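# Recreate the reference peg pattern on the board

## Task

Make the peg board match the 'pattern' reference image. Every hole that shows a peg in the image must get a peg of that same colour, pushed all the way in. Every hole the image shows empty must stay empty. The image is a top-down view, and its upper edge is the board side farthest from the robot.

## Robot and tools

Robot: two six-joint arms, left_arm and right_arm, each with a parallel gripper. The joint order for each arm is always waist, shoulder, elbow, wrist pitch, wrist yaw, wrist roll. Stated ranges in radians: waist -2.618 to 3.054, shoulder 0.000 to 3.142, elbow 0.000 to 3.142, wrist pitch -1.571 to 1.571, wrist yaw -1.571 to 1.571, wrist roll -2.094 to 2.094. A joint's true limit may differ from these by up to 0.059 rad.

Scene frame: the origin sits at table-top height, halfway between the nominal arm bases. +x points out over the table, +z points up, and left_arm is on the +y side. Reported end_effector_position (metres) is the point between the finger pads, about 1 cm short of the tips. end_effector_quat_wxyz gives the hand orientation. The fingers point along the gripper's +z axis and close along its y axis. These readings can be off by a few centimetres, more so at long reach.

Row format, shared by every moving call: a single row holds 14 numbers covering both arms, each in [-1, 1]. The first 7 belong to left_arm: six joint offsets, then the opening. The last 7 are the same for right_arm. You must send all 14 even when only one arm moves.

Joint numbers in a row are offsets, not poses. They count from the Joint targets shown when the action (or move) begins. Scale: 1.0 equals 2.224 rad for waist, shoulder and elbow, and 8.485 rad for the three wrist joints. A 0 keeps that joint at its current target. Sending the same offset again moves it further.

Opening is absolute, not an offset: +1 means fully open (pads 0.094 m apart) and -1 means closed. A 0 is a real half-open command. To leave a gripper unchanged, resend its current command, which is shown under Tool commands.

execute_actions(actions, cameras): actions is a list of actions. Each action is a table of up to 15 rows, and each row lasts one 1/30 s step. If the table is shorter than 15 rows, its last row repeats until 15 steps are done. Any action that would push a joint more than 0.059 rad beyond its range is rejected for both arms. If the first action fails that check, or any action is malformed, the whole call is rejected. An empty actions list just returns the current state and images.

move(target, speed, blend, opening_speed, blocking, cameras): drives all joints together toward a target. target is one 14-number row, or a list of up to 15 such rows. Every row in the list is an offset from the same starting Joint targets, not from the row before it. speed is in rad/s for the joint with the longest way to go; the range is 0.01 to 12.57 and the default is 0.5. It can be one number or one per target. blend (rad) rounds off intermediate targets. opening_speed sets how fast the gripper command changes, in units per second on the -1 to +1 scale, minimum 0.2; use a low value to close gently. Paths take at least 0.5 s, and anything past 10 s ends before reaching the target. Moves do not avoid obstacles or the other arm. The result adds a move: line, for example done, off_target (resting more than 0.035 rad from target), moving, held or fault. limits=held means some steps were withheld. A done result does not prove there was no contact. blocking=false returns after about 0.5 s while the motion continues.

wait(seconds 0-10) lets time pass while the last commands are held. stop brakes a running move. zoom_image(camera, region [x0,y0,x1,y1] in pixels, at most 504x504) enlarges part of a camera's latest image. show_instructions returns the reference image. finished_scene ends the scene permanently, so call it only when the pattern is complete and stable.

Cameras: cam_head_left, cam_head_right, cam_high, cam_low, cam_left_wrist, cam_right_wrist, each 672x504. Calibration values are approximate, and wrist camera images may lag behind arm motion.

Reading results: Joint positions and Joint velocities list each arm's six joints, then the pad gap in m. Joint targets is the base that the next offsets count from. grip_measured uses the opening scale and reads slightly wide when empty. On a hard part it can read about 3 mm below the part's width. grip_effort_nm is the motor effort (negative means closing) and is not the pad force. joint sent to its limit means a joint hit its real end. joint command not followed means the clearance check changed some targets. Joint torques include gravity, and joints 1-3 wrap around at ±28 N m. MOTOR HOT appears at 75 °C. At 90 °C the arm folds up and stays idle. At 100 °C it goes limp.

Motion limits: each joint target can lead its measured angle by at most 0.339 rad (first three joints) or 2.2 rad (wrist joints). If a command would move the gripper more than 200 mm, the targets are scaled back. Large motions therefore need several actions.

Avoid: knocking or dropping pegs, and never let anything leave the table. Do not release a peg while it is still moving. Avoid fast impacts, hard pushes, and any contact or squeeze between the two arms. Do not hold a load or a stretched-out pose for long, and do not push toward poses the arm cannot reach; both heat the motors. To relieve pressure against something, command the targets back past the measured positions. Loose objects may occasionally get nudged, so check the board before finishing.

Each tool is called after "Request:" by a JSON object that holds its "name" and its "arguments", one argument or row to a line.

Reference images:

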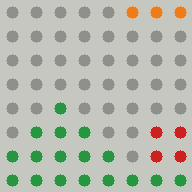

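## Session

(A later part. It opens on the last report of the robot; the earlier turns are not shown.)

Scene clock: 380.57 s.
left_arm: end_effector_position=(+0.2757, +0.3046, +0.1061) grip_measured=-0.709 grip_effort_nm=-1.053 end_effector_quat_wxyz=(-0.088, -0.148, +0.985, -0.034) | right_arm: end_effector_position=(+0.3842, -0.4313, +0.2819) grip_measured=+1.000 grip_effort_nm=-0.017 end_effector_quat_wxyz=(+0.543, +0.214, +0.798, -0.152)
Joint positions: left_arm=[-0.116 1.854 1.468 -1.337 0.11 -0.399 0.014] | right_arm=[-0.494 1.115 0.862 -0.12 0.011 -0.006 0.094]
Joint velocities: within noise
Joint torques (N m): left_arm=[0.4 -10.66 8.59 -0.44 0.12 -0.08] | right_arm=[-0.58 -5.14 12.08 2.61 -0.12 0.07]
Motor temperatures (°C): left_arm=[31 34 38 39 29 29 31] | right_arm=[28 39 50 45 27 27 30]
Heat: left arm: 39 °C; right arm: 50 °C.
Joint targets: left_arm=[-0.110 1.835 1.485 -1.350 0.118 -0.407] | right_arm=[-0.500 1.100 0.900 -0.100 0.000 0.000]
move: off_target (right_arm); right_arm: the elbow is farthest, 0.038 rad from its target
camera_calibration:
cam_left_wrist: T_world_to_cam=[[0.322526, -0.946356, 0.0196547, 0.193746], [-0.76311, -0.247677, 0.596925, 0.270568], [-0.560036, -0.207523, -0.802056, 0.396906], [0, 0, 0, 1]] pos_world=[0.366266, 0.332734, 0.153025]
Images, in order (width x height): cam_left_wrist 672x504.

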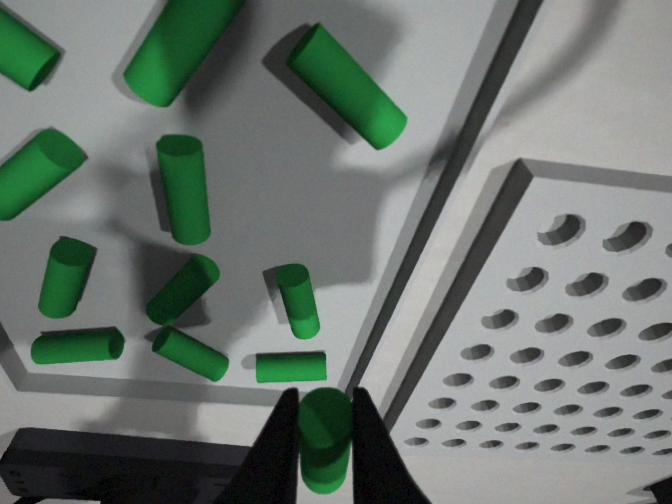

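Request:
{"name": "move", "arguments": {
  "target": [
    [-0.1097,-0.1956,-0.263,0.1945,-0.0139,0.048,-0.9,0,0,0,0,0,0,1],
    [-0.1097,0.1452,-0.4294,0.3195,-0.0139,0.048,-0.9,0,0,0,0,0,0,1]
  ],
  "speed": 0.8
}}

Request:
{"name": "zoom_image", "arguments": {
  "camera": "cam_low",
  "region": [340, 160, 560, 300]
}}

Scene clock: 408.27 s.
left_arm: end_effector_position=(+0.4075, +0.2007, +0.0625) grip_measured=-0.709 grip_effort_nm=-1.043 end_effector_quat_wxyz=(+0.622, +0.133, +0.763, -0.114) | right_arm: end_effector_position=(+0.3842, -0.4313, +0.2819) grip_measured=+1.000 grip_effort_nm=-0.022 end_effector_quat_wxyz=(+0.543, +0.214, +0.798, -0.152)
Joint positions: left_arm=[-0.35 2.128 0.546 1.379 0.009 -0.006 0.014] | right_arm=[-0.494 1.115 0.862 -0.12 0.011 -0.006 0.094]
Joint velocities: within noise
Joint torques (N m): left_arm=[-0.23 -5.94 2.37 1.6 -0.09 0.07] | right_arm=[-0.58 -5.12 12.07 2.61 -0.12 0.08]
Motor temperatures (°C): left_arm=[31 36 39 39 28 29 33] | right_arm=[28 38 51 45 27 27 30]
Heat: left arm: 39 °C; right arm: 51 °C.
Joint targets: left_arm=[-0.354 2.158 0.530 1.361 0.000 0.000] | right_arm=[-0.500 1.100 0.900 -0.100 0.000 0.000]
move: off_target (right_arm); right_arm: the elbow is farthest, 0.038 rad from its target
camera_calibration:
cam_left_wrist: T_world_to_cam=[[-0.323566, -0.945579, 0.0344256, 0.316017], [-0.58713, 0.172112, -0.790984, 0.302199], [0.742013, -0.276148, -0.610867, -0.114718], [0, 0, 0, 1]] pos_world=[0.364805, 0.215128, 0.158079]
cam_right_wrist: T_world_to_cam=[[-0.512244, -0.85799, 0.0381925, -0.187346], [-0.667457, 0.369717, -0.646382, 0.64101], [0.540469, -0.356597, -0.762057, -0.0499709], [0, 0, 0, 1]] pos_world=[0.358888, -0.415553, 0.383412]

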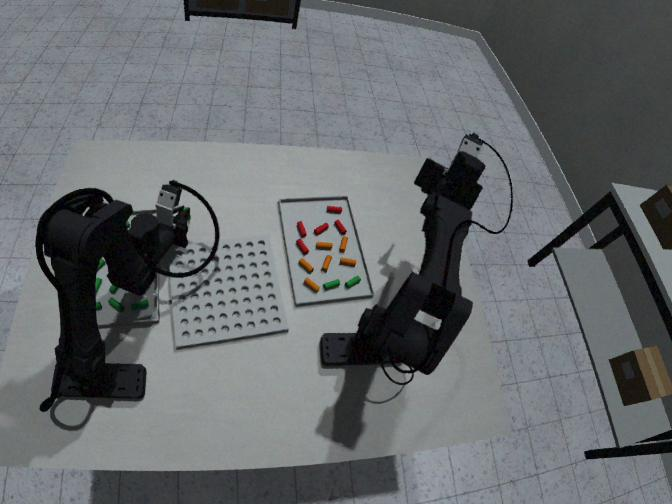

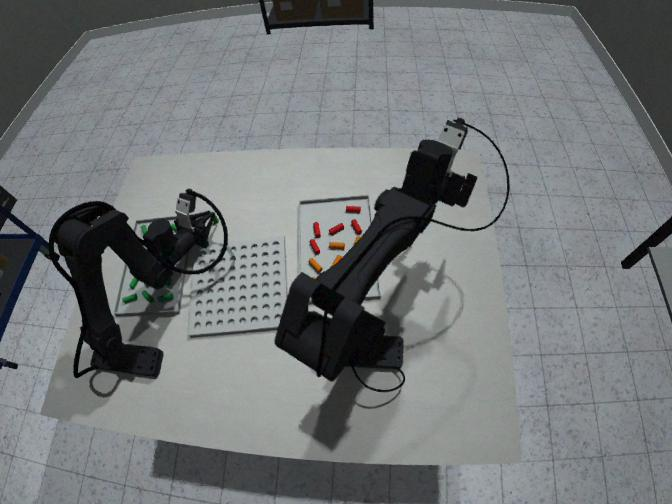

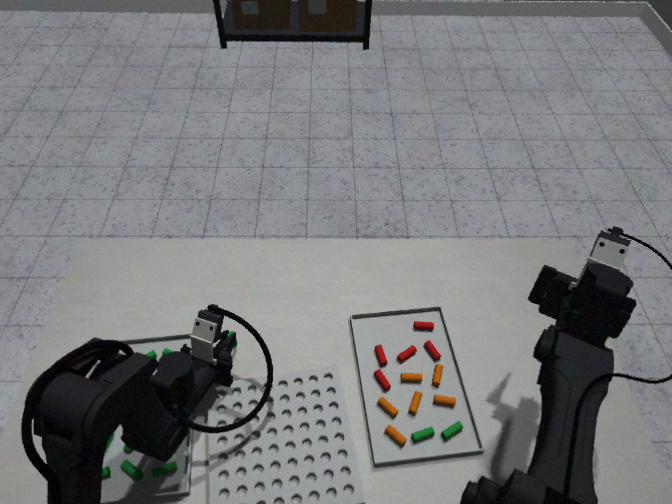

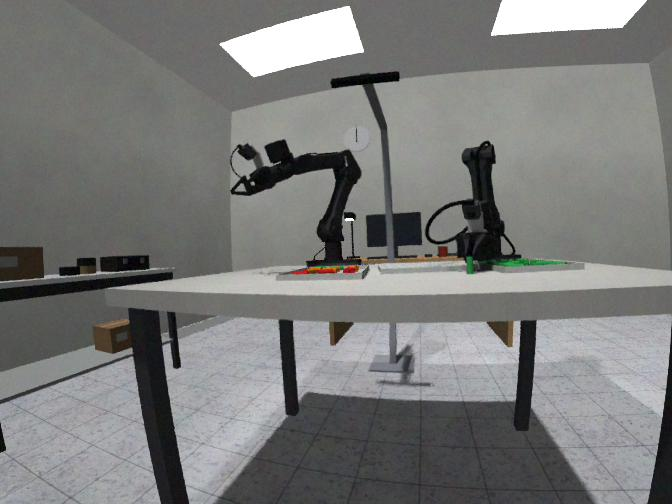

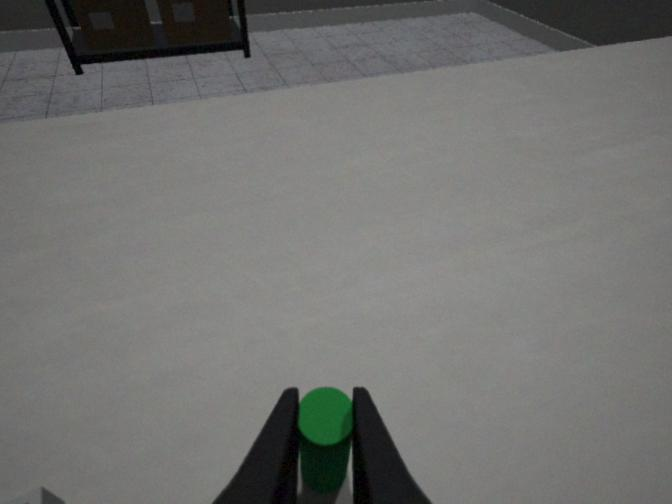

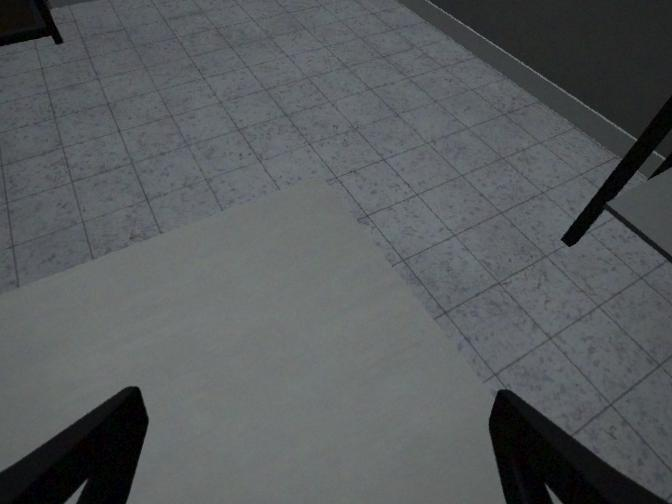

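Scaled by 2.291 from the camera's 672x504 image, which has a finer 960x720 frame.

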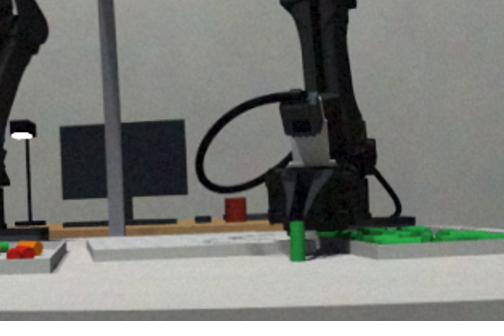

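Request:
{"name": "move", "arguments": {
  "target": [0,0.051,0.0021,0.0115,0,0,-0.9,0,0,0,0,0,0,1],
  "speed": 0.3,
  "cameras": ["cam_low","cam_left_wrist"]
}}

Request:
{"name": "zoom_image", "arguments": {
  "camera": "cam_low",
  "region": [400, 210, 540, 300]
}}

Scene clock: 421.07 s.
left_arm: end_effector_position=(+0.4133, +0.1987, +0.0582) grip_measured=-0.709 grip_effort_nm=-1.057 end_effector_quat_wxyz=(+0.628, +0.132, +0.758, -0.115) | right_arm: end_effector_position=(+0.3842, -0.4313, +0.2819) grip_measured=+1.000 grip_effort_nm=-0.017 end_effector_quat_wxyz=(+0.543, +0.214, +0.798, -0.152)
Joint positions: left_arm=[-0.35 2.177 0.573 1.418 0.009 -0.006 0.014] | right_arm=[-0.494 1.115 0.862 -0.12 0.011 -0.006 0.094]
Joint velocities: within noise
Joint torques (N m): left_arm=[-0.35 -0.92 0.43 2.2 -0.12 0.05] | right_arm=[-0.58 -5.12 12.08 2.61 -0.12 0.07]
Motor temperatures (°C): left_arm=[31 34 38 41 28 29 33] | right_arm=[28 38 51 45 27 27 30]
Heat: left arm: 41 °C; right arm: 51 °C.
Joint targets: left_arm=[-0.354 2.272 0.535 1.458 0.000 0.000] | right_arm=[-0.500 1.100 0.900 -0.100 0.000 0.000]
move: off_target (left_arm, right_arm); left_arm: the shoulder is farthest, 0.095 rad from its target; right_arm: the elbow is farthest, 0.038 rad from its target
camera_calibration:
cam_left_wrist: T_world_to_cam=[[-0.324016, -0.945415, 0.0347017, 0.316221], [-0.574598, 0.167523, -0.801108, 0.298829], [0.751566, -0.279511, -0.597513, -0.126231], [0, 0, 0, 1]] pos_world=[0.369038, 0.213616, 0.152996]
Images, in order (width x height): cam_low 672x504, cam_left_wrist 672x504.

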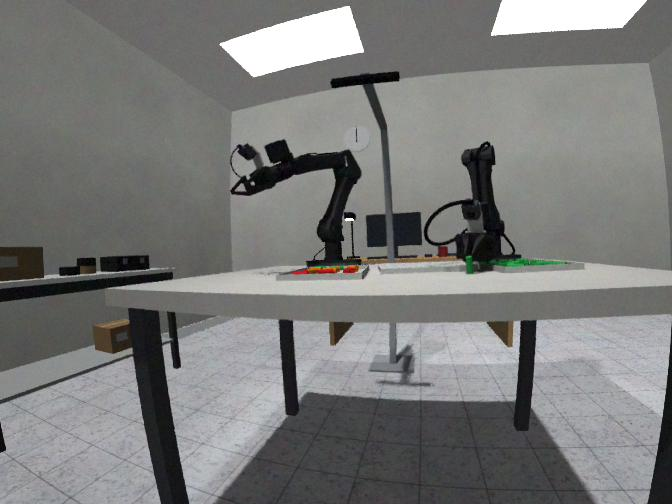

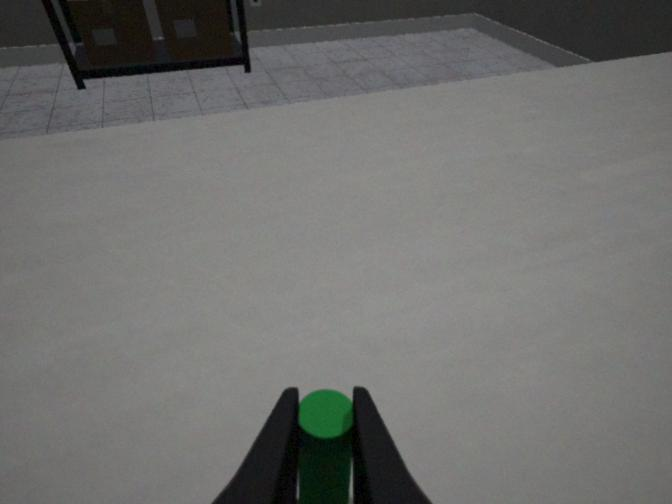

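Scaled by 3.600 from the camera's 672x504 image, which has a finer 960x720 frame.

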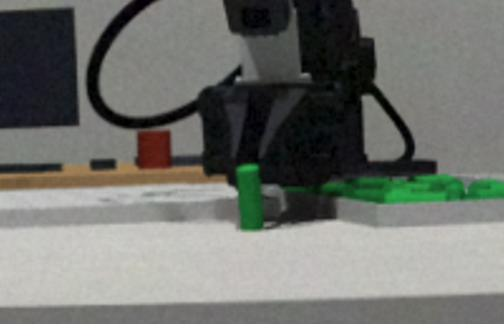

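Request:
{"name": "zoom_image", "arguments": {
  "camera": "cam_low",
  "region": [440, 230, 520, 290]
}}

Request:
{"name": "zoom_image", "arguments": {
  "camera": "cam_low",
  "region": [220, 90, 380, 210]
}}

Scaled by 6.300 from the camera's 672x504 image, which has a finer 960x720 frame.

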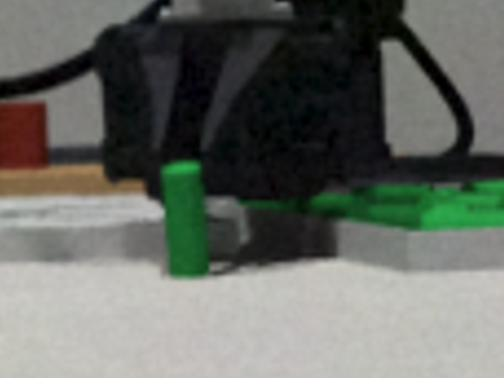

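Scaled by 3.150 from the camera's 672x504 image, which has a finer 960x720 frame.

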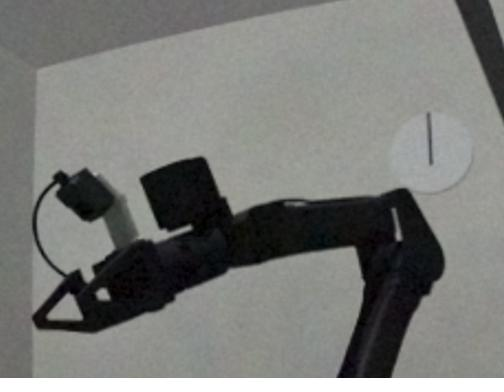

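Request:
{"name": "move", "arguments": {
  "target": [0,-0.075,-0.0021,-0.016,0,0,-0.9,0,0,0,0,0,0,1],
  "speed": 0.5,
  "cameras": ["cam_low","cam_left_wrist"]
}}

Request:
{"name": "zoom_image", "arguments": {
  "camera": "cam_low",
  "region": [440, 210, 540, 290]
}}

Scene clock: 489.13 s.
left_arm: end_effector_position=(+0.4074, +0.2008, +0.0622) grip_measured=-0.709 grip_effort_nm=-1.048 end_effector_quat_wxyz=(+0.621, +0.133, +0.764, -0.113) | right_arm: end_effector_position=(+0.3842, -0.4313, +0.2819) grip_measured=+1.000 grip_effort_nm=-0.017 end_effector_quat_wxyz=(+0.543, +0.214, +0.798, -0.152)
Joint positions: left_arm=[-0.35 2.127 0.546 1.377 0.009 -0.006 0.014] | right_arm=[-0.494 1.115 0.862 -0.12 0.011 -0.006 0.094]
Joint velocities: within noise
Joint torques (N m): left_arm=[-0.21 -10.51 2.47 1.21 -0.08 0.05] | right_arm=[-0.59 -5.15 12.07 2.6 -0.12 0.07]
Motor temperatures (°C): left_arm=[31 31 36 47 28 29 34] | right_arm=[28 38 52 46 27 27 30]
Heat: left arm: 47 °C; right arm: 52 °C.
Joint targets: left_arm=[-0.354 2.105 0.530 1.323 0.000 0.000] | right_arm=[-0.500 1.100 0.900 -0.100 0.000 0.000]
move: off_target (left_arm, right_arm); left_arm: the wrist pitch is farthest, 0.055 rad from its target; right_arm: the elbow is farthest, 0.038 rad from its target
camera_calibration:
cam_left_wrist: T_world_to_cam=[[-0.323599, -0.945581, 0.0340503, 0.316064], [-0.588187, 0.172842, -0.790039, 0.302058], [0.741161, -0.275684, -0.61211, -0.114357], [0, 0, 0, 1]] pos_world=[0.364702, 0.21513, 0.157877]
Images, in order (width x height): cam_low 672x504, cam_left_wrist 672x504.

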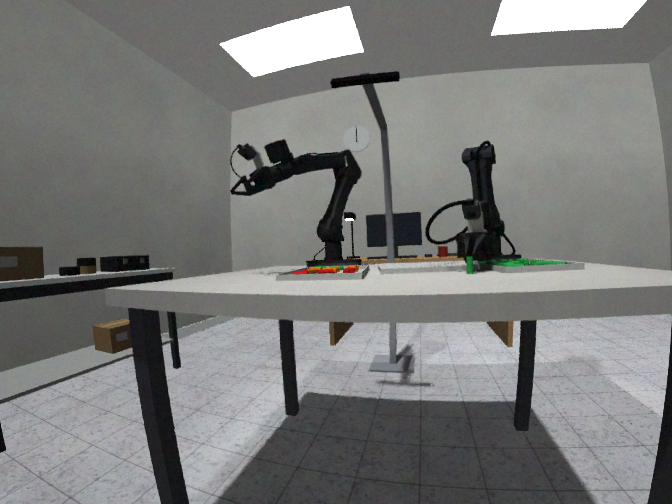

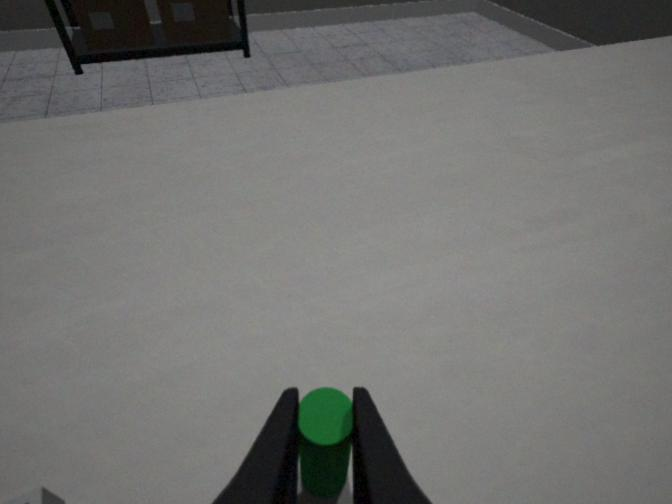

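Scaled by 5.040 from the camera's 672x504 image, which has a finer 960x720 frame.

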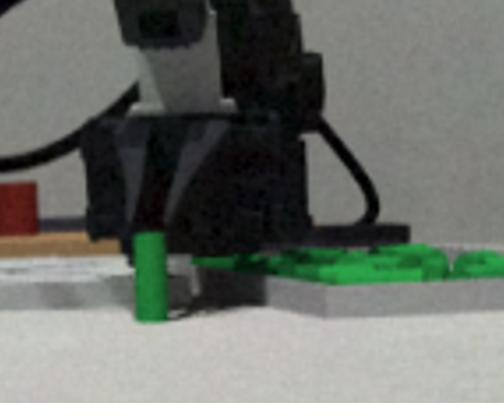

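Request:
{"name": "move", "arguments": {
  "target": [0,0.011,0,0.003,0,0,-0.9,0,0,0,0,0,0,1],
  "speed": 0.3,
  "cameras": []
}}

Request:
{"name": "move", "arguments": {
  "target": [0,0,0,0,0,0,-0.5,0,0,0,0,0,0,1],
  "opening_speed": 0.3,
  "cameras": ["cam_low","cam_left_wrist"]
}}

Request:
{"name": "zoom_image", "arguments": {
  "camera": "cam_low",
  "region": [440, 210, 540, 290]
}}

Scene clock: 515.83 s.
left_arm: end_effector_position=(+0.4073, +0.2008, +0.0621) grip_measured=-0.709 grip_effort_nm=-1.048 end_effector_quat_wxyz=(+0.621, +0.133, +0.764, -0.113) | right_arm: end_effector_position=(+0.3842, -0.4313, +0.2819) grip_measured=+1.000 grip_effort_nm=-0.022 end_effector_quat_wxyz=(+0.543, +0.214, +0.798, -0.152)
Joint positions: left_arm=[-0.35 2.127 0.546 1.377 0.009 -0.006 0.014] | right_arm=[-0.494 1.115 0.862 -0.12 0.011 -0.006 0.094]
Joint velocities: within noise
Joint torques (N m): left_arm=[-0.25 -8.34 2.43 1.52 -0.11 0.09] | right_arm=[-0.59 -5.12 12.08 2.6 -0.12 0.06]
Motor temperatures (°C): left_arm=[31 34 35 44 28 29 34] | right_arm=[28 38 52 46 27 27 30]
Heat: left arm: 44 °C; right arm: 52 °C.
Joint targets: left_arm=[-0.354 2.129 0.530 1.348 0.000 0.000] | right_arm=[-0.500 1.100 0.900 -0.100 0.000 0.000]
move: off_target (right_arm); right_arm: the elbow is farthest, 0.038 rad from its target
No camera images: "cameras" was empty.

Scene clock: 517.37 s.
left_arm: end_effector_position=(+0.4041, +0.2019, +0.0545) grip_measured=-0.502 grip_effort_nm=0.071 end_effector_quat_wxyz=(+0.610, +0.135, +0.773, -0.111) | right_arm: end_effector_position=(+0.3842, -0.4313, +0.2819) grip_measured=+1.000 grip_effort_nm=-0.022 end_effector_quat_wxyz=(+0.543, +0.214, +0.798, -0.152)
Joint positions: left_arm=[-0.35 2.127 0.539 1.354 0.009 -0.006 0.023] | right_arm=[-0.494 1.115 0.862 -0.12 0.011 -0.006 0.094]
Joint velocities: within noise
Joint torques (N m): left_arm=[-0.34 -8.23 2.99 1.7 -0.12 0.06] | right_arm=[-0.59 -5.12 12.08 2.6 -0.11 0.08]
Motor temperatures (°C): left_arm=[31 34 35 44 28 29 34] | right_arm=[28 38 52 46 27 27 30]
Heat: left arm: 44 °C; right arm: 52 °C.
Joint targets: left_arm=[-0.354 2.129 0.530 1.348 0.000 0.000] | right_arm=[-0.500 1.100 0.900 -0.100 0.000 0.000]
move: off_target (right_arm); right_arm: the elbow is farthest, 0.038 rad from its target
camera_calibration:
cam_left_wrist: T_world_to_cam=[[-0.322698, -0.945921, 0.0331748, 0.316127], [-0.610218, 0.181125, -0.771251, 0.300082], [0.723533, -0.269125, -0.635667, -0.109342], [0, 0, 0, 1]] pos_world=[0.364241, 0.215252, 0.151446]
Images, in order (width x height): cam_low 672x504, cam_left_wrist 672x504.

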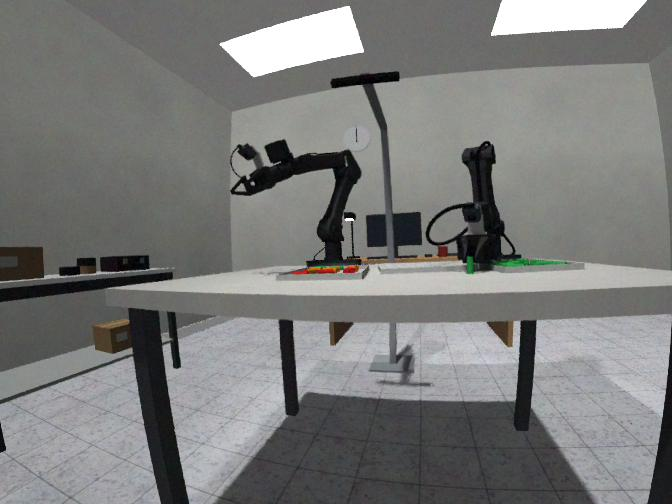

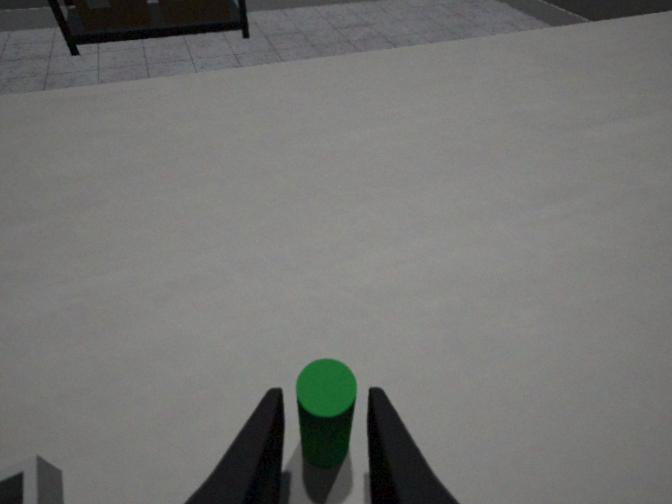

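Scaled by 5.040 from the camera's 672x504 image, which has a finer 960x720 frame.

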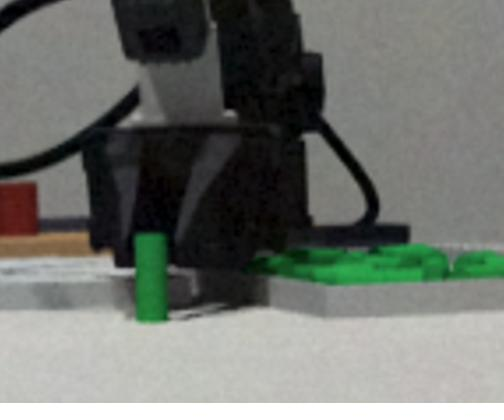

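Request:
{"name": "move", "arguments": {
  "target": [
    [0,0,0,0,0,0,0,0,0,0,0,0,0,1],
    [0,-0.2379,0.0764,-0.0764,0,0,0,0,0,0,0,0,0,1],
    [0,0.1493,0.8273,-0.3334,0,0,0,0,0,0,0,0,0,1]
  ],
  "speed": 0.8
}}

Scene clock: 560.73 s.
left_arm: end_effector_position=(+0.4184, +0.1968, +0.0953) grip_measured=-0.001 grip_effort_nm=0.061 end_effector_quat_wxyz=(+0.005, +0.169, +0.986, -0.005) | right_arm: end_effector_position=(+0.3842, -0.4313, +0.2819) grip_measured=+1.000 grip_effort_nm=-0.017 end_effector_quat_wxyz=(+0.543, +0.214, +0.798, -0.152)
Joint positions: left_arm=[-0.35 2.431 2.34 -1.469 0.009 -0.004 0.047] | right_arm=[-0.494 1.115 0.862 -0.12 0.011 -0.006 0.094]
Joint velocities: within noise
Joint torques (N m): left_arm=[-0.27 -11.18 9.92 -0.12 -0.11 0.07] | right_arm=[-0.57 -5.12 12.08 2.61 -0.12 0.06]
Motor temperatures (°C): left_arm=[31 34 36 46 28 29 33] | right_arm=[28 38 53 46 27 27 30]
Heat: left arm: 46 °C; right arm: 53 °C.
Joint targets: left_arm=[-0.354 2.462 2.371 -1.481 0.000 0.000] | right_arm=[-0.500 1.100 0.900 -0.100 0.000 0.000]
move: off_target (right_arm); right_arm: the elbow is farthest, 0.038 rad from its target
camera_calibration:
cam_left_wrist: T_world_to_cam=[[-0.304727, -0.952415, -0.00691946, 0.312086], [-0.860943, 0.272339, 0.429661, 0.313664], [-0.407331, 0.136887, -0.902964, 0.323645], [0, 0, 0, 1]] pos_world=[0.496978, 0.16751, 0.15963]
cam_right_wrist: T_world_to_cam=[[-0.512244, -0.85799, 0.0381925, -0.187346], [-0.667457, 0.369717, -0.646382, 0.64101], [0.540469, -0.356597, -0.762057, -0.0499709], [0, 0, 0, 1]] pos_world=[0.358888, -0.415553, 0.383412]

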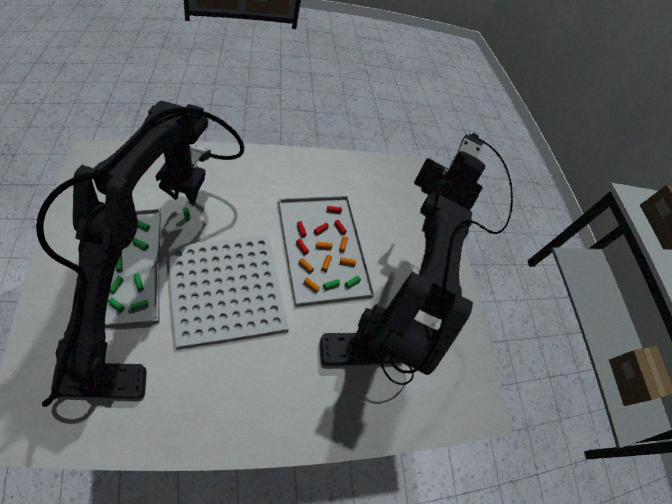

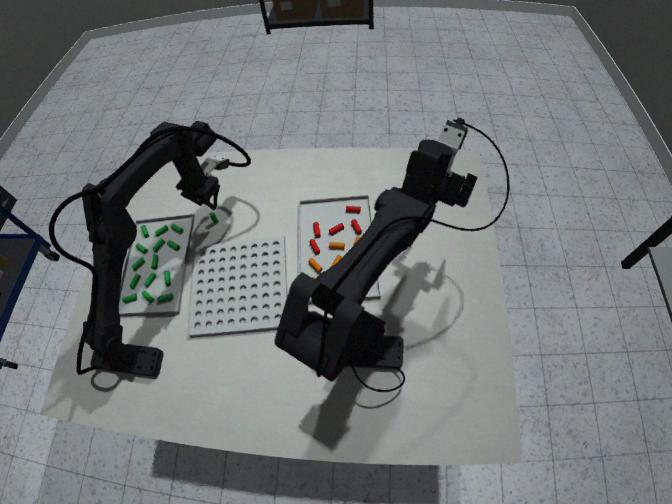

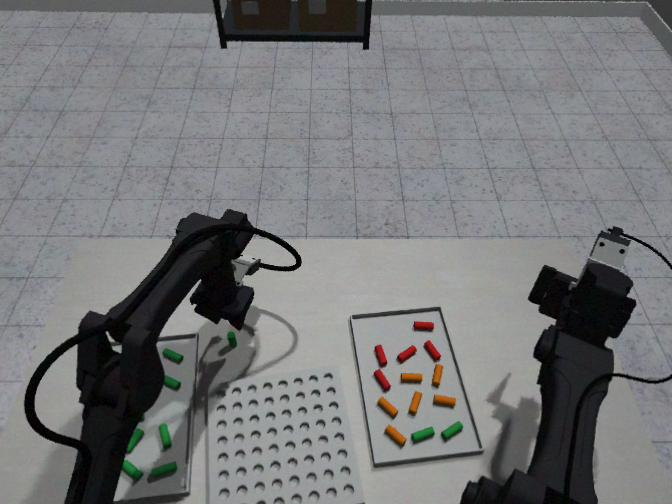

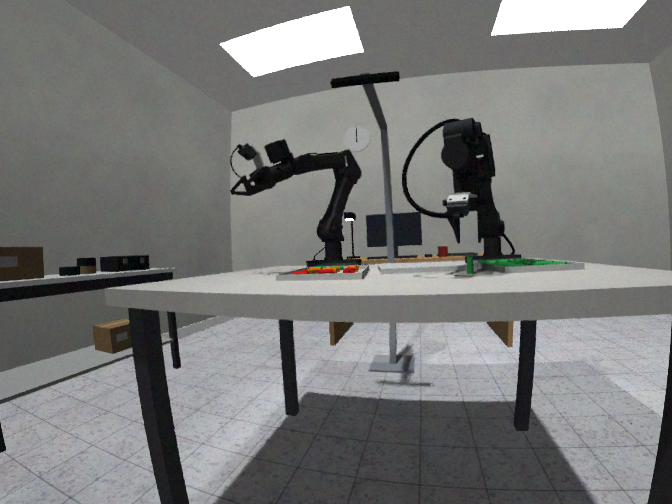

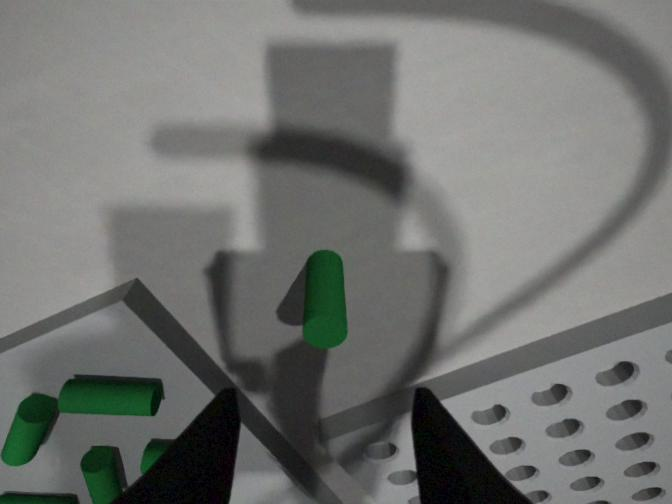

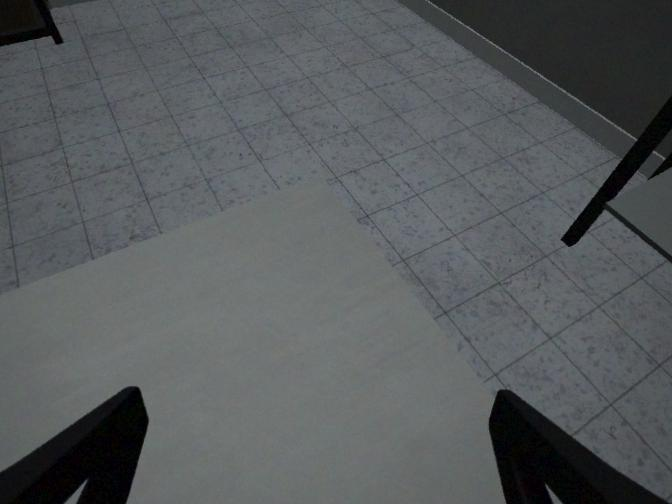

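Request:
{"name": "move", "arguments": {
  "target": [0,0.0058,-0.0859,0.0232,0,0,0,0,0,0,0,0,0,1],
  "speed": 0.3,
  "cameras": ["cam_left_wrist"]
}}

Scene clock: 593.17 s.
left_arm: end_effector_position=(+0.4233, +0.1951, +0.0495) grip_measured=-0.001 grip_effort_nm=0.071 end_effector_quat_wxyz=(+0.004, +0.169, +0.986, -0.005) | right_arm: end_effector_position=(+0.3842, -0.4313, +0.2819) grip_measured=+1.000 grip_effort_nm=-0.022 end_effector_quat_wxyz=(+0.543, +0.214, +0.798, -0.152)
Joint positions: left_arm=[-0.35 2.448 2.19 -1.303 0.009 -0.004 0.047] | right_arm=[-0.494 1.115 0.862 -0.12 0.011 -0.006 0.094]
Joint velocities: within noise
Joint torques (N m): left_arm=[-0.4 -11.89 6.22 0.17 -0.09 0.03] | right_arm=[-0.58 -5.14 12.08 2.61 -0.13 0.07]
Motor temperatures (°C): left_arm=[31 35 36 41 28 29 32] | right_arm=[28 38 53 46 27 27 30]
Heat: left arm: 41 °C; right arm: 53 °C.
Joint targets: left_arm=[-0.354 2.475 2.180 -1.284 0.000 0.000] | right_arm=[-0.500 1.100 0.900 -0.100 0.000 0.000]
move: off_target (right_arm); right_arm: the elbow is farthest, 0.038 rad from its target
camera_calibration:
cam_left_wrist: T_world_to_cam=[[-0.304824, -0.952383, -0.006972, 0.311657], [-0.859982, 0.272089, 0.431739, 0.33767], [-0.409284, 0.1376, -0.901972, 0.285094], [0, 0, 0, 1]] pos_world=[0.502075, 0.165711, 0.113534]
Images, in order (width x height): cam_left_wrist 672x504.

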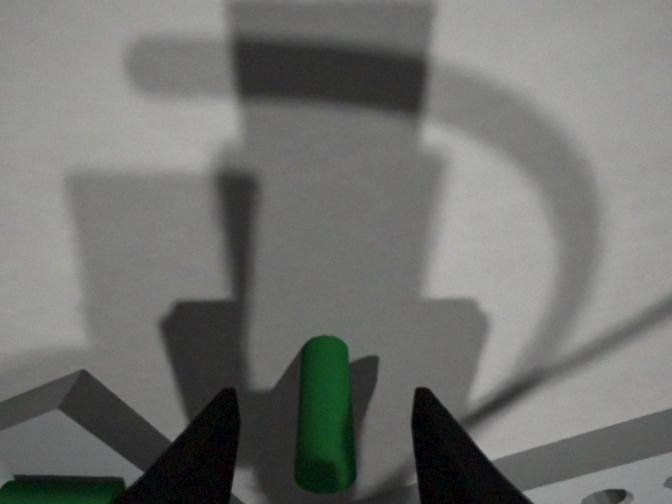

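Request:
{"name": "move", "arguments": {
  "target": [
    [0,0,0,0,0,0,-0.9,0,0,0,0,0,0,1],
    [0,-0.06,0.02,-0.021,0,0,-0.9,0,0,0,0,0,0,1]
  ],
  "opening_speed": 1.5,
  "cameras": ["cam_left_wrist","cam_high"]
}}

Request:
{"name": "zoom_image", "arguments": {
  "camera": "cam_high",
  "region": [190, 350, 400, 504]
}}

Scene clock: 606.40 s.
left_arm: end_effector_position=(+0.3963, +0.2048, +0.0853) grip_measured=-0.696 grip_effort_nm=-1.043 end_effector_quat_wxyz=(-0.027, +0.169, +0.985, +0.001) | right_arm: end_effector_position=(+0.3842, -0.4313, +0.2819) grip_measured=+1.000 grip_effort_nm=-0.027 end_effector_quat_wxyz=(+0.543, +0.214, +0.798, -0.152)
Joint positions: left_arm=[-0.35 2.376 2.202 -1.45 0.008 -0.004 0.014] | right_arm=[-0.494 1.115 0.862 -0.12 0.011 -0.006 0.094]
Joint velocities: within noise
Joint torques (N m): left_arm=[-0.43 -16.64 9.06 -0.25 -0.09 0.05] | right_arm=[-0.58 -5.14 12.08 2.61 -0.12 0.07]
Motor temperatures (°C): left_arm=[31 37 36 40 28 29 32] | right_arm=[28 38 53 46 27 27 30]
Heat: left arm: 40 °C; right arm: 53 °C.
Joint targets: left_arm=[-0.354 2.341 2.224 -1.462 0.000 0.000] | right_arm=[-0.500 1.100 0.900 -0.100 0.000 0.000]
move: off_target (right_arm); right_arm: the elbow is farthest, 0.038 rad from its target
camera_calibration:
cam_left_wrist: T_world_to_cam=[[-0.305305, -0.952207, -0.00950795, 0.313304], [-0.832989, 0.262216, 0.487208, 0.282865], [-0.46143, 0.156667, -0.873234, 0.31926], [0, 0, 0, 1]] pos_world=[0.478593, 0.174141, 0.143953]
Images, in order (width x height): cam_high 672x504, cam_left_wrist 672x504.

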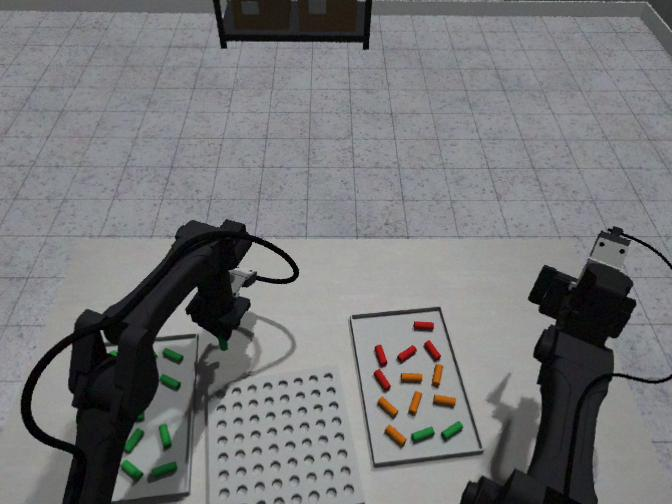

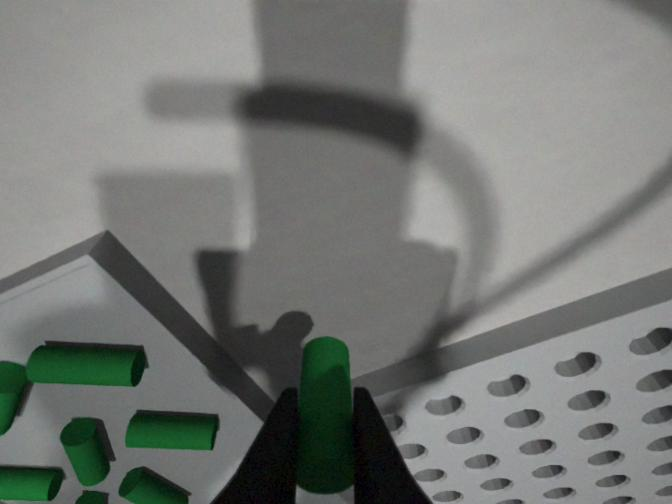

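Scaled by 2.400 from the camera's 672x504 image, which has a finer 960x720 frame.

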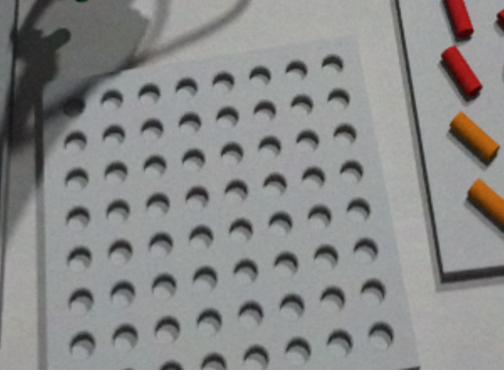

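Request:
{"name": "move", "arguments": {
  "target": [-0.2095,-0.2779,-0.3817,0.0318,0,0,-0.9,0,0,0,0,0,0,1],
  "speed": 0.8,
  "cameras": ["cam_left_wrist","cam_head_right"]
}}

Scene clock: 656.40 s.
left_arm: end_effector_position=(+0.1912, +0.1264, +0.1135) grip_measured=-0.696 grip_effort_nm=-1.053 end_effector_quat_wxyz=(-0.004, +0.395, +0.919, +0.000) | right_arm: end_effector_position=(+0.3842, -0.4313, +0.2819) grip_measured=+1.000 grip_effort_nm=-0.022 end_effector_quat_wxyz=(+0.543, +0.214, +0.798, -0.152)
Joint positions: left_arm=[-0.822 1.753 1.388 -1.212 0.004 -0.004 0.014] | right_arm=[-0.494 1.115 0.862 -0.12 0.011 -0.006 0.094]
Joint velocities: within noise
Joint torques (N m): left_arm=[0.16 -10.93 5.93 0.13 -0.03 0.02] | right_arm=[-0.59 -5.12 12.08 2.61 -0.12 0.07]
Motor temperatures (°C): left_arm=[31 51 38 38 28 29 34] | right_arm=[28 38 54 47 27 27 30]
Heat: left arm: 51 °C; right arm: 54 °C.
Joint targets: left_arm=[-0.820 1.723 1.375 -1.192 0.000 0.000] | right_arm=[-0.500 1.100 0.900 -0.100 0.000 0.000]
move: off_target (right_arm); right_arm: the elbow is farthest, 0.038 rad from its target
camera_calibration:
cam_left_wrist: T_world_to_cam=[[-0.704441, -0.709654, -0.0124171, 0.222284], [-0.639362, 0.626874, 0.445248, 0.0405088], [-0.308188, 0.32159, -0.895321, 0.214044], [0, 0, 0, 1]] pos_world=[0.248451, 0.0635164, 0.176362]
Images, in order (width x height): cam_head_right 672x504, cam_left_wrist 672x504.

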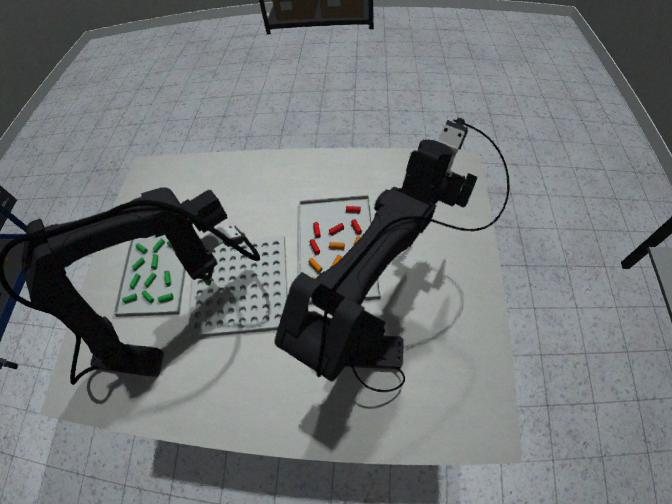

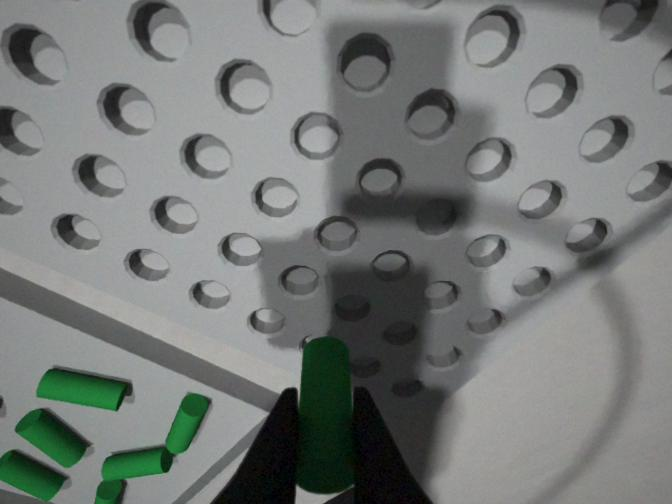

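Request:
{"name": "move", "arguments": {
  "target": [-0.0072,0.0569,-0.0256,0.0167,0,0,-0.9,0,0,0,0,0,0,1],
  "speed": 0.4,
  "cameras": ["cam_left_wrist"]
}}

Scene clock: 705.70 s.
left_arm: end_effector_position=(+0.1980, +0.1152, +0.0720) grip_measured=-0.696 grip_effort_nm=-1.048 end_effector_quat_wxyz=(-0.007, +0.399, +0.917, +0.001) | right_arm: end_effector_position=(+0.3842, -0.4313, +0.2819) grip_measured=+1.000 grip_effort_nm=-0.022 end_effector_quat_wxyz=(+0.543, +0.214, +0.798, -0.152)
Joint positions: left_arm=[-0.83 1.838 1.325 -1.071 0.004 -0.004 0.014] | right_arm=[-0.494 1.115 0.862 -0.12 0.011 -0.006 0.094]
Joint velocities: within noise
Joint torques (N m): left_arm=[-0.51 -7.84 6.15 0.1 -0.05 0.05] | right_arm=[-0.58 -5.14 12.07 2.61 -0.13 0.06]
Motor temperatures (°C): left_arm=[31 42 36 37 28 29 34] | right_arm=[28 37 54 47 27 27 30]
Heat: left arm: 42 °C; right arm: 54 °C.
Joint targets: left_arm=[-0.836 1.849 1.318 -1.051 0.000 0.000] | right_arm=[-0.500 1.100 0.900 -0.100 0.000 0.000]
move: off_target (right_arm); right_arm: the elbow is farthest, 0.038 rad from its target
camera_calibration:
cam_left_wrist: T_world_to_cam=[[-0.71042, -0.703664, -0.0126637, 0.219088], [-0.631997, 0.629941, 0.451391, 0.068101], [-0.30965, 0.328681, -0.892236, 0.181724], [0, 0, 0, 1]] pos_world=[0.254955, 0.0515357, 0.134175]
Images, in order (width x height): cam_left_wrist 672x504.

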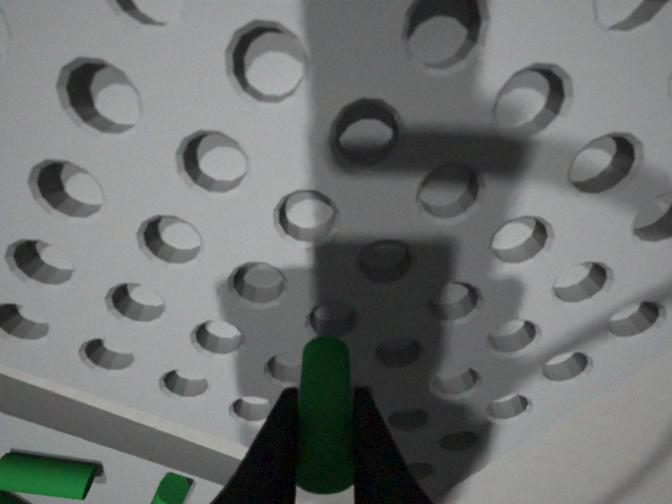

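Request:
{"name": "move", "arguments": {
  "target": [-0.0025,0.0045,-0.0202,0.0065,0,0,-0.9,0,0,0,0,0,0,1],
  "speed": 0.3,
  "cameras": ["cam_left_wrist"]
}}

Scene clock: 723.90 s.
left_arm: end_effector_position=(+0.1971, +0.1135, +0.0622) grip_measured=-0.696 grip_effort_nm=-1.053 end_effector_quat_wxyz=(+0.000, +0.401, +0.916, -0.002) | right_arm: end_effector_position=(+0.3842, -0.4313, +0.2819) grip_measured=+1.000 grip_effort_nm=-0.022 end_effector_quat_wxyz=(+0.543, +0.214, +0.798, -0.152)
Joint positions: left_arm=[-0.836 1.838 1.285 -1.016 0.004 -0.004 0.014] | right_arm=[-0.494 1.115 0.862 -0.12 0.011 -0.006 0.094]
Joint velocities: within noise
Joint torques (N m): left_arm=[-0.49 -6.89 5.79 0.16 -0.08 0.03] | right_arm=[-0.59 -5.14 12.08 2.61 -0.12 0.07]
Motor temperatures (°C): left_arm=[31 40 36 37 28 29 34] | right_arm=[28 37 55 47 27 27 30]
Heat: left arm: 40 °C; right arm: 55 °C.
Joint targets: left_arm=[-0.841 1.859 1.273 -0.996 0.000 0.000] | right_arm=[-0.500 1.100 0.900 -0.100 0.000 0.000]
move: off_target (right_arm); right_arm: the elbow is farthest, 0.038 rad from its target
camera_calibration:
cam_left_wrist: T_world_to_cam=[[-0.714081, -0.699956, -0.0122297, 0.217482], [-0.632963, 0.638075, 0.438427, 0.0731142], [-0.299076, 0.320813, -0.898684, 0.172522], [0, 0, 0, 1]] pos_world=[0.253176, 0.0502282, 0.125648]
Images, in order (width x height): cam_left_wrist 672x504.

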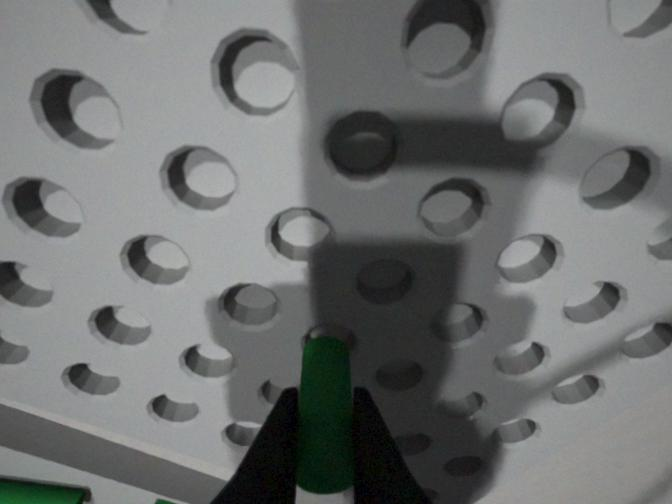

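Request:
{"name": "zoom_image", "arguments": {
  "camera": "cam_left_wrist",
  "region": [250, 280, 410, 400]
}}

Request:
{"name": "zoom_image", "arguments": {
  "camera": "cam_low",
  "region": [400, 220, 500, 290]
}}

Scaled by 3.150 from the camera's 672x504 image, which has a finer 960x720 frame.

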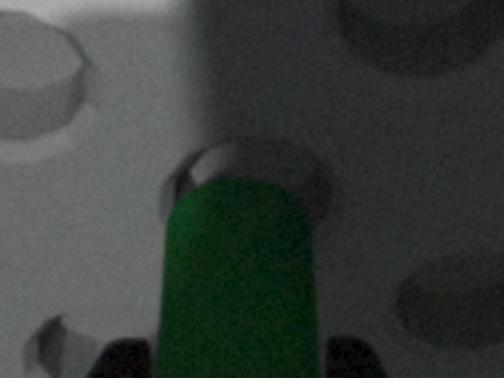

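This scene's latest camera images include none from cam_low. They are from: cam_left_wrist. cam_low's image comes with the result of a call that names it in "cameras".

Request:
{"name": "move", "arguments": {
  "target": [0,0.0055,0,0.0014,0,0,-0.9,0,0,0,0,0,0,1],
  "speed": 0.3,
  "cameras": ["cam_left_wrist"]
}}

Request:
{"name": "zoom_image", "arguments": {
  "camera": "cam_left_wrist",
  "region": [250, 280, 410, 400]
}}

Scene clock: 765.10 s.
left_arm: end_effector_position=(+0.1983, +0.1122, +0.0579) grip_measured=-0.696 grip_effort_nm=-1.043 end_effector_quat_wxyz=(-0.001, +0.401, +0.916, -0.001) | right_arm: end_effector_position=(+0.3842, -0.4313, +0.2819) grip_measured=+1.000 grip_effort_nm=-0.017 end_effector_quat_wxyz=(+0.543, +0.214, +0.798, -0.152)
Joint positions: left_arm=[-0.836 1.852 1.285 -1.005 0.004 -0.004 0.014] | right_arm=[-0.494 1.115 0.862 -0.12 0.011 -0.006 0.094]
Joint velocities: within noise
Joint torques (N m): left_arm=[-0.5 -7.13 5.67 0.19 -0.05 0.03] | right_arm=[-0.59 -5.14 12.08 2.61 -0.12 0.07]
Motor temperatures (°C): left_arm=[31 38 36 36 28 29 35] | right_arm=[28 37 55 47 27 27 30]
Heat: left arm: 38 °C; right arm: 55 °C.
Joint targets: left_arm=[-0.841 1.872 1.273 -0.984 0.000 0.000] | right_arm=[-0.500 1.100 0.900 -0.100 0.000 0.000]
move: off_target (right_arm); right_arm: the elbow is farthest, 0.038 rad from its target
camera_calibration:
cam_left_wrist: T_world_to_cam=[[-0.714127, -0.699909, -0.012265, 0.217389], [-0.63213, 0.637247, 0.440826, 0.0763355], [-0.300722, 0.322559, -0.897509, 0.16951], [0, 0, 0, 1]] pos_world=[0.254473, 0.0488311, 0.121153]
Images, in order (width x height): cam_left_wrist 672x504.

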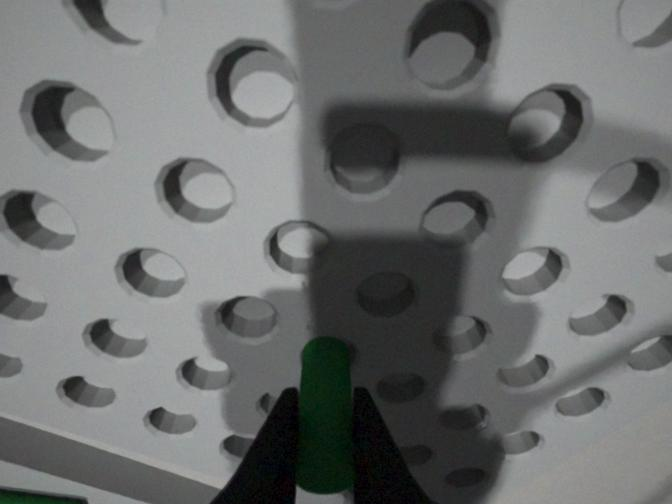

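Scaled by 3.150 from the camera's 672x504 image, which has a finer 960x720 frame.

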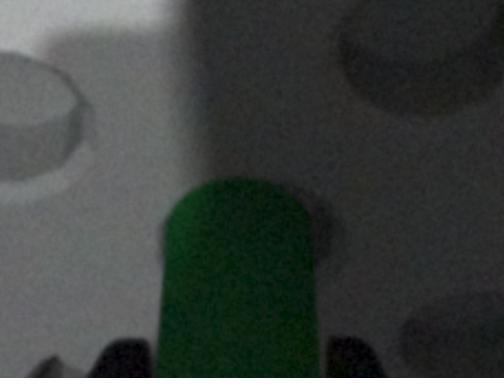

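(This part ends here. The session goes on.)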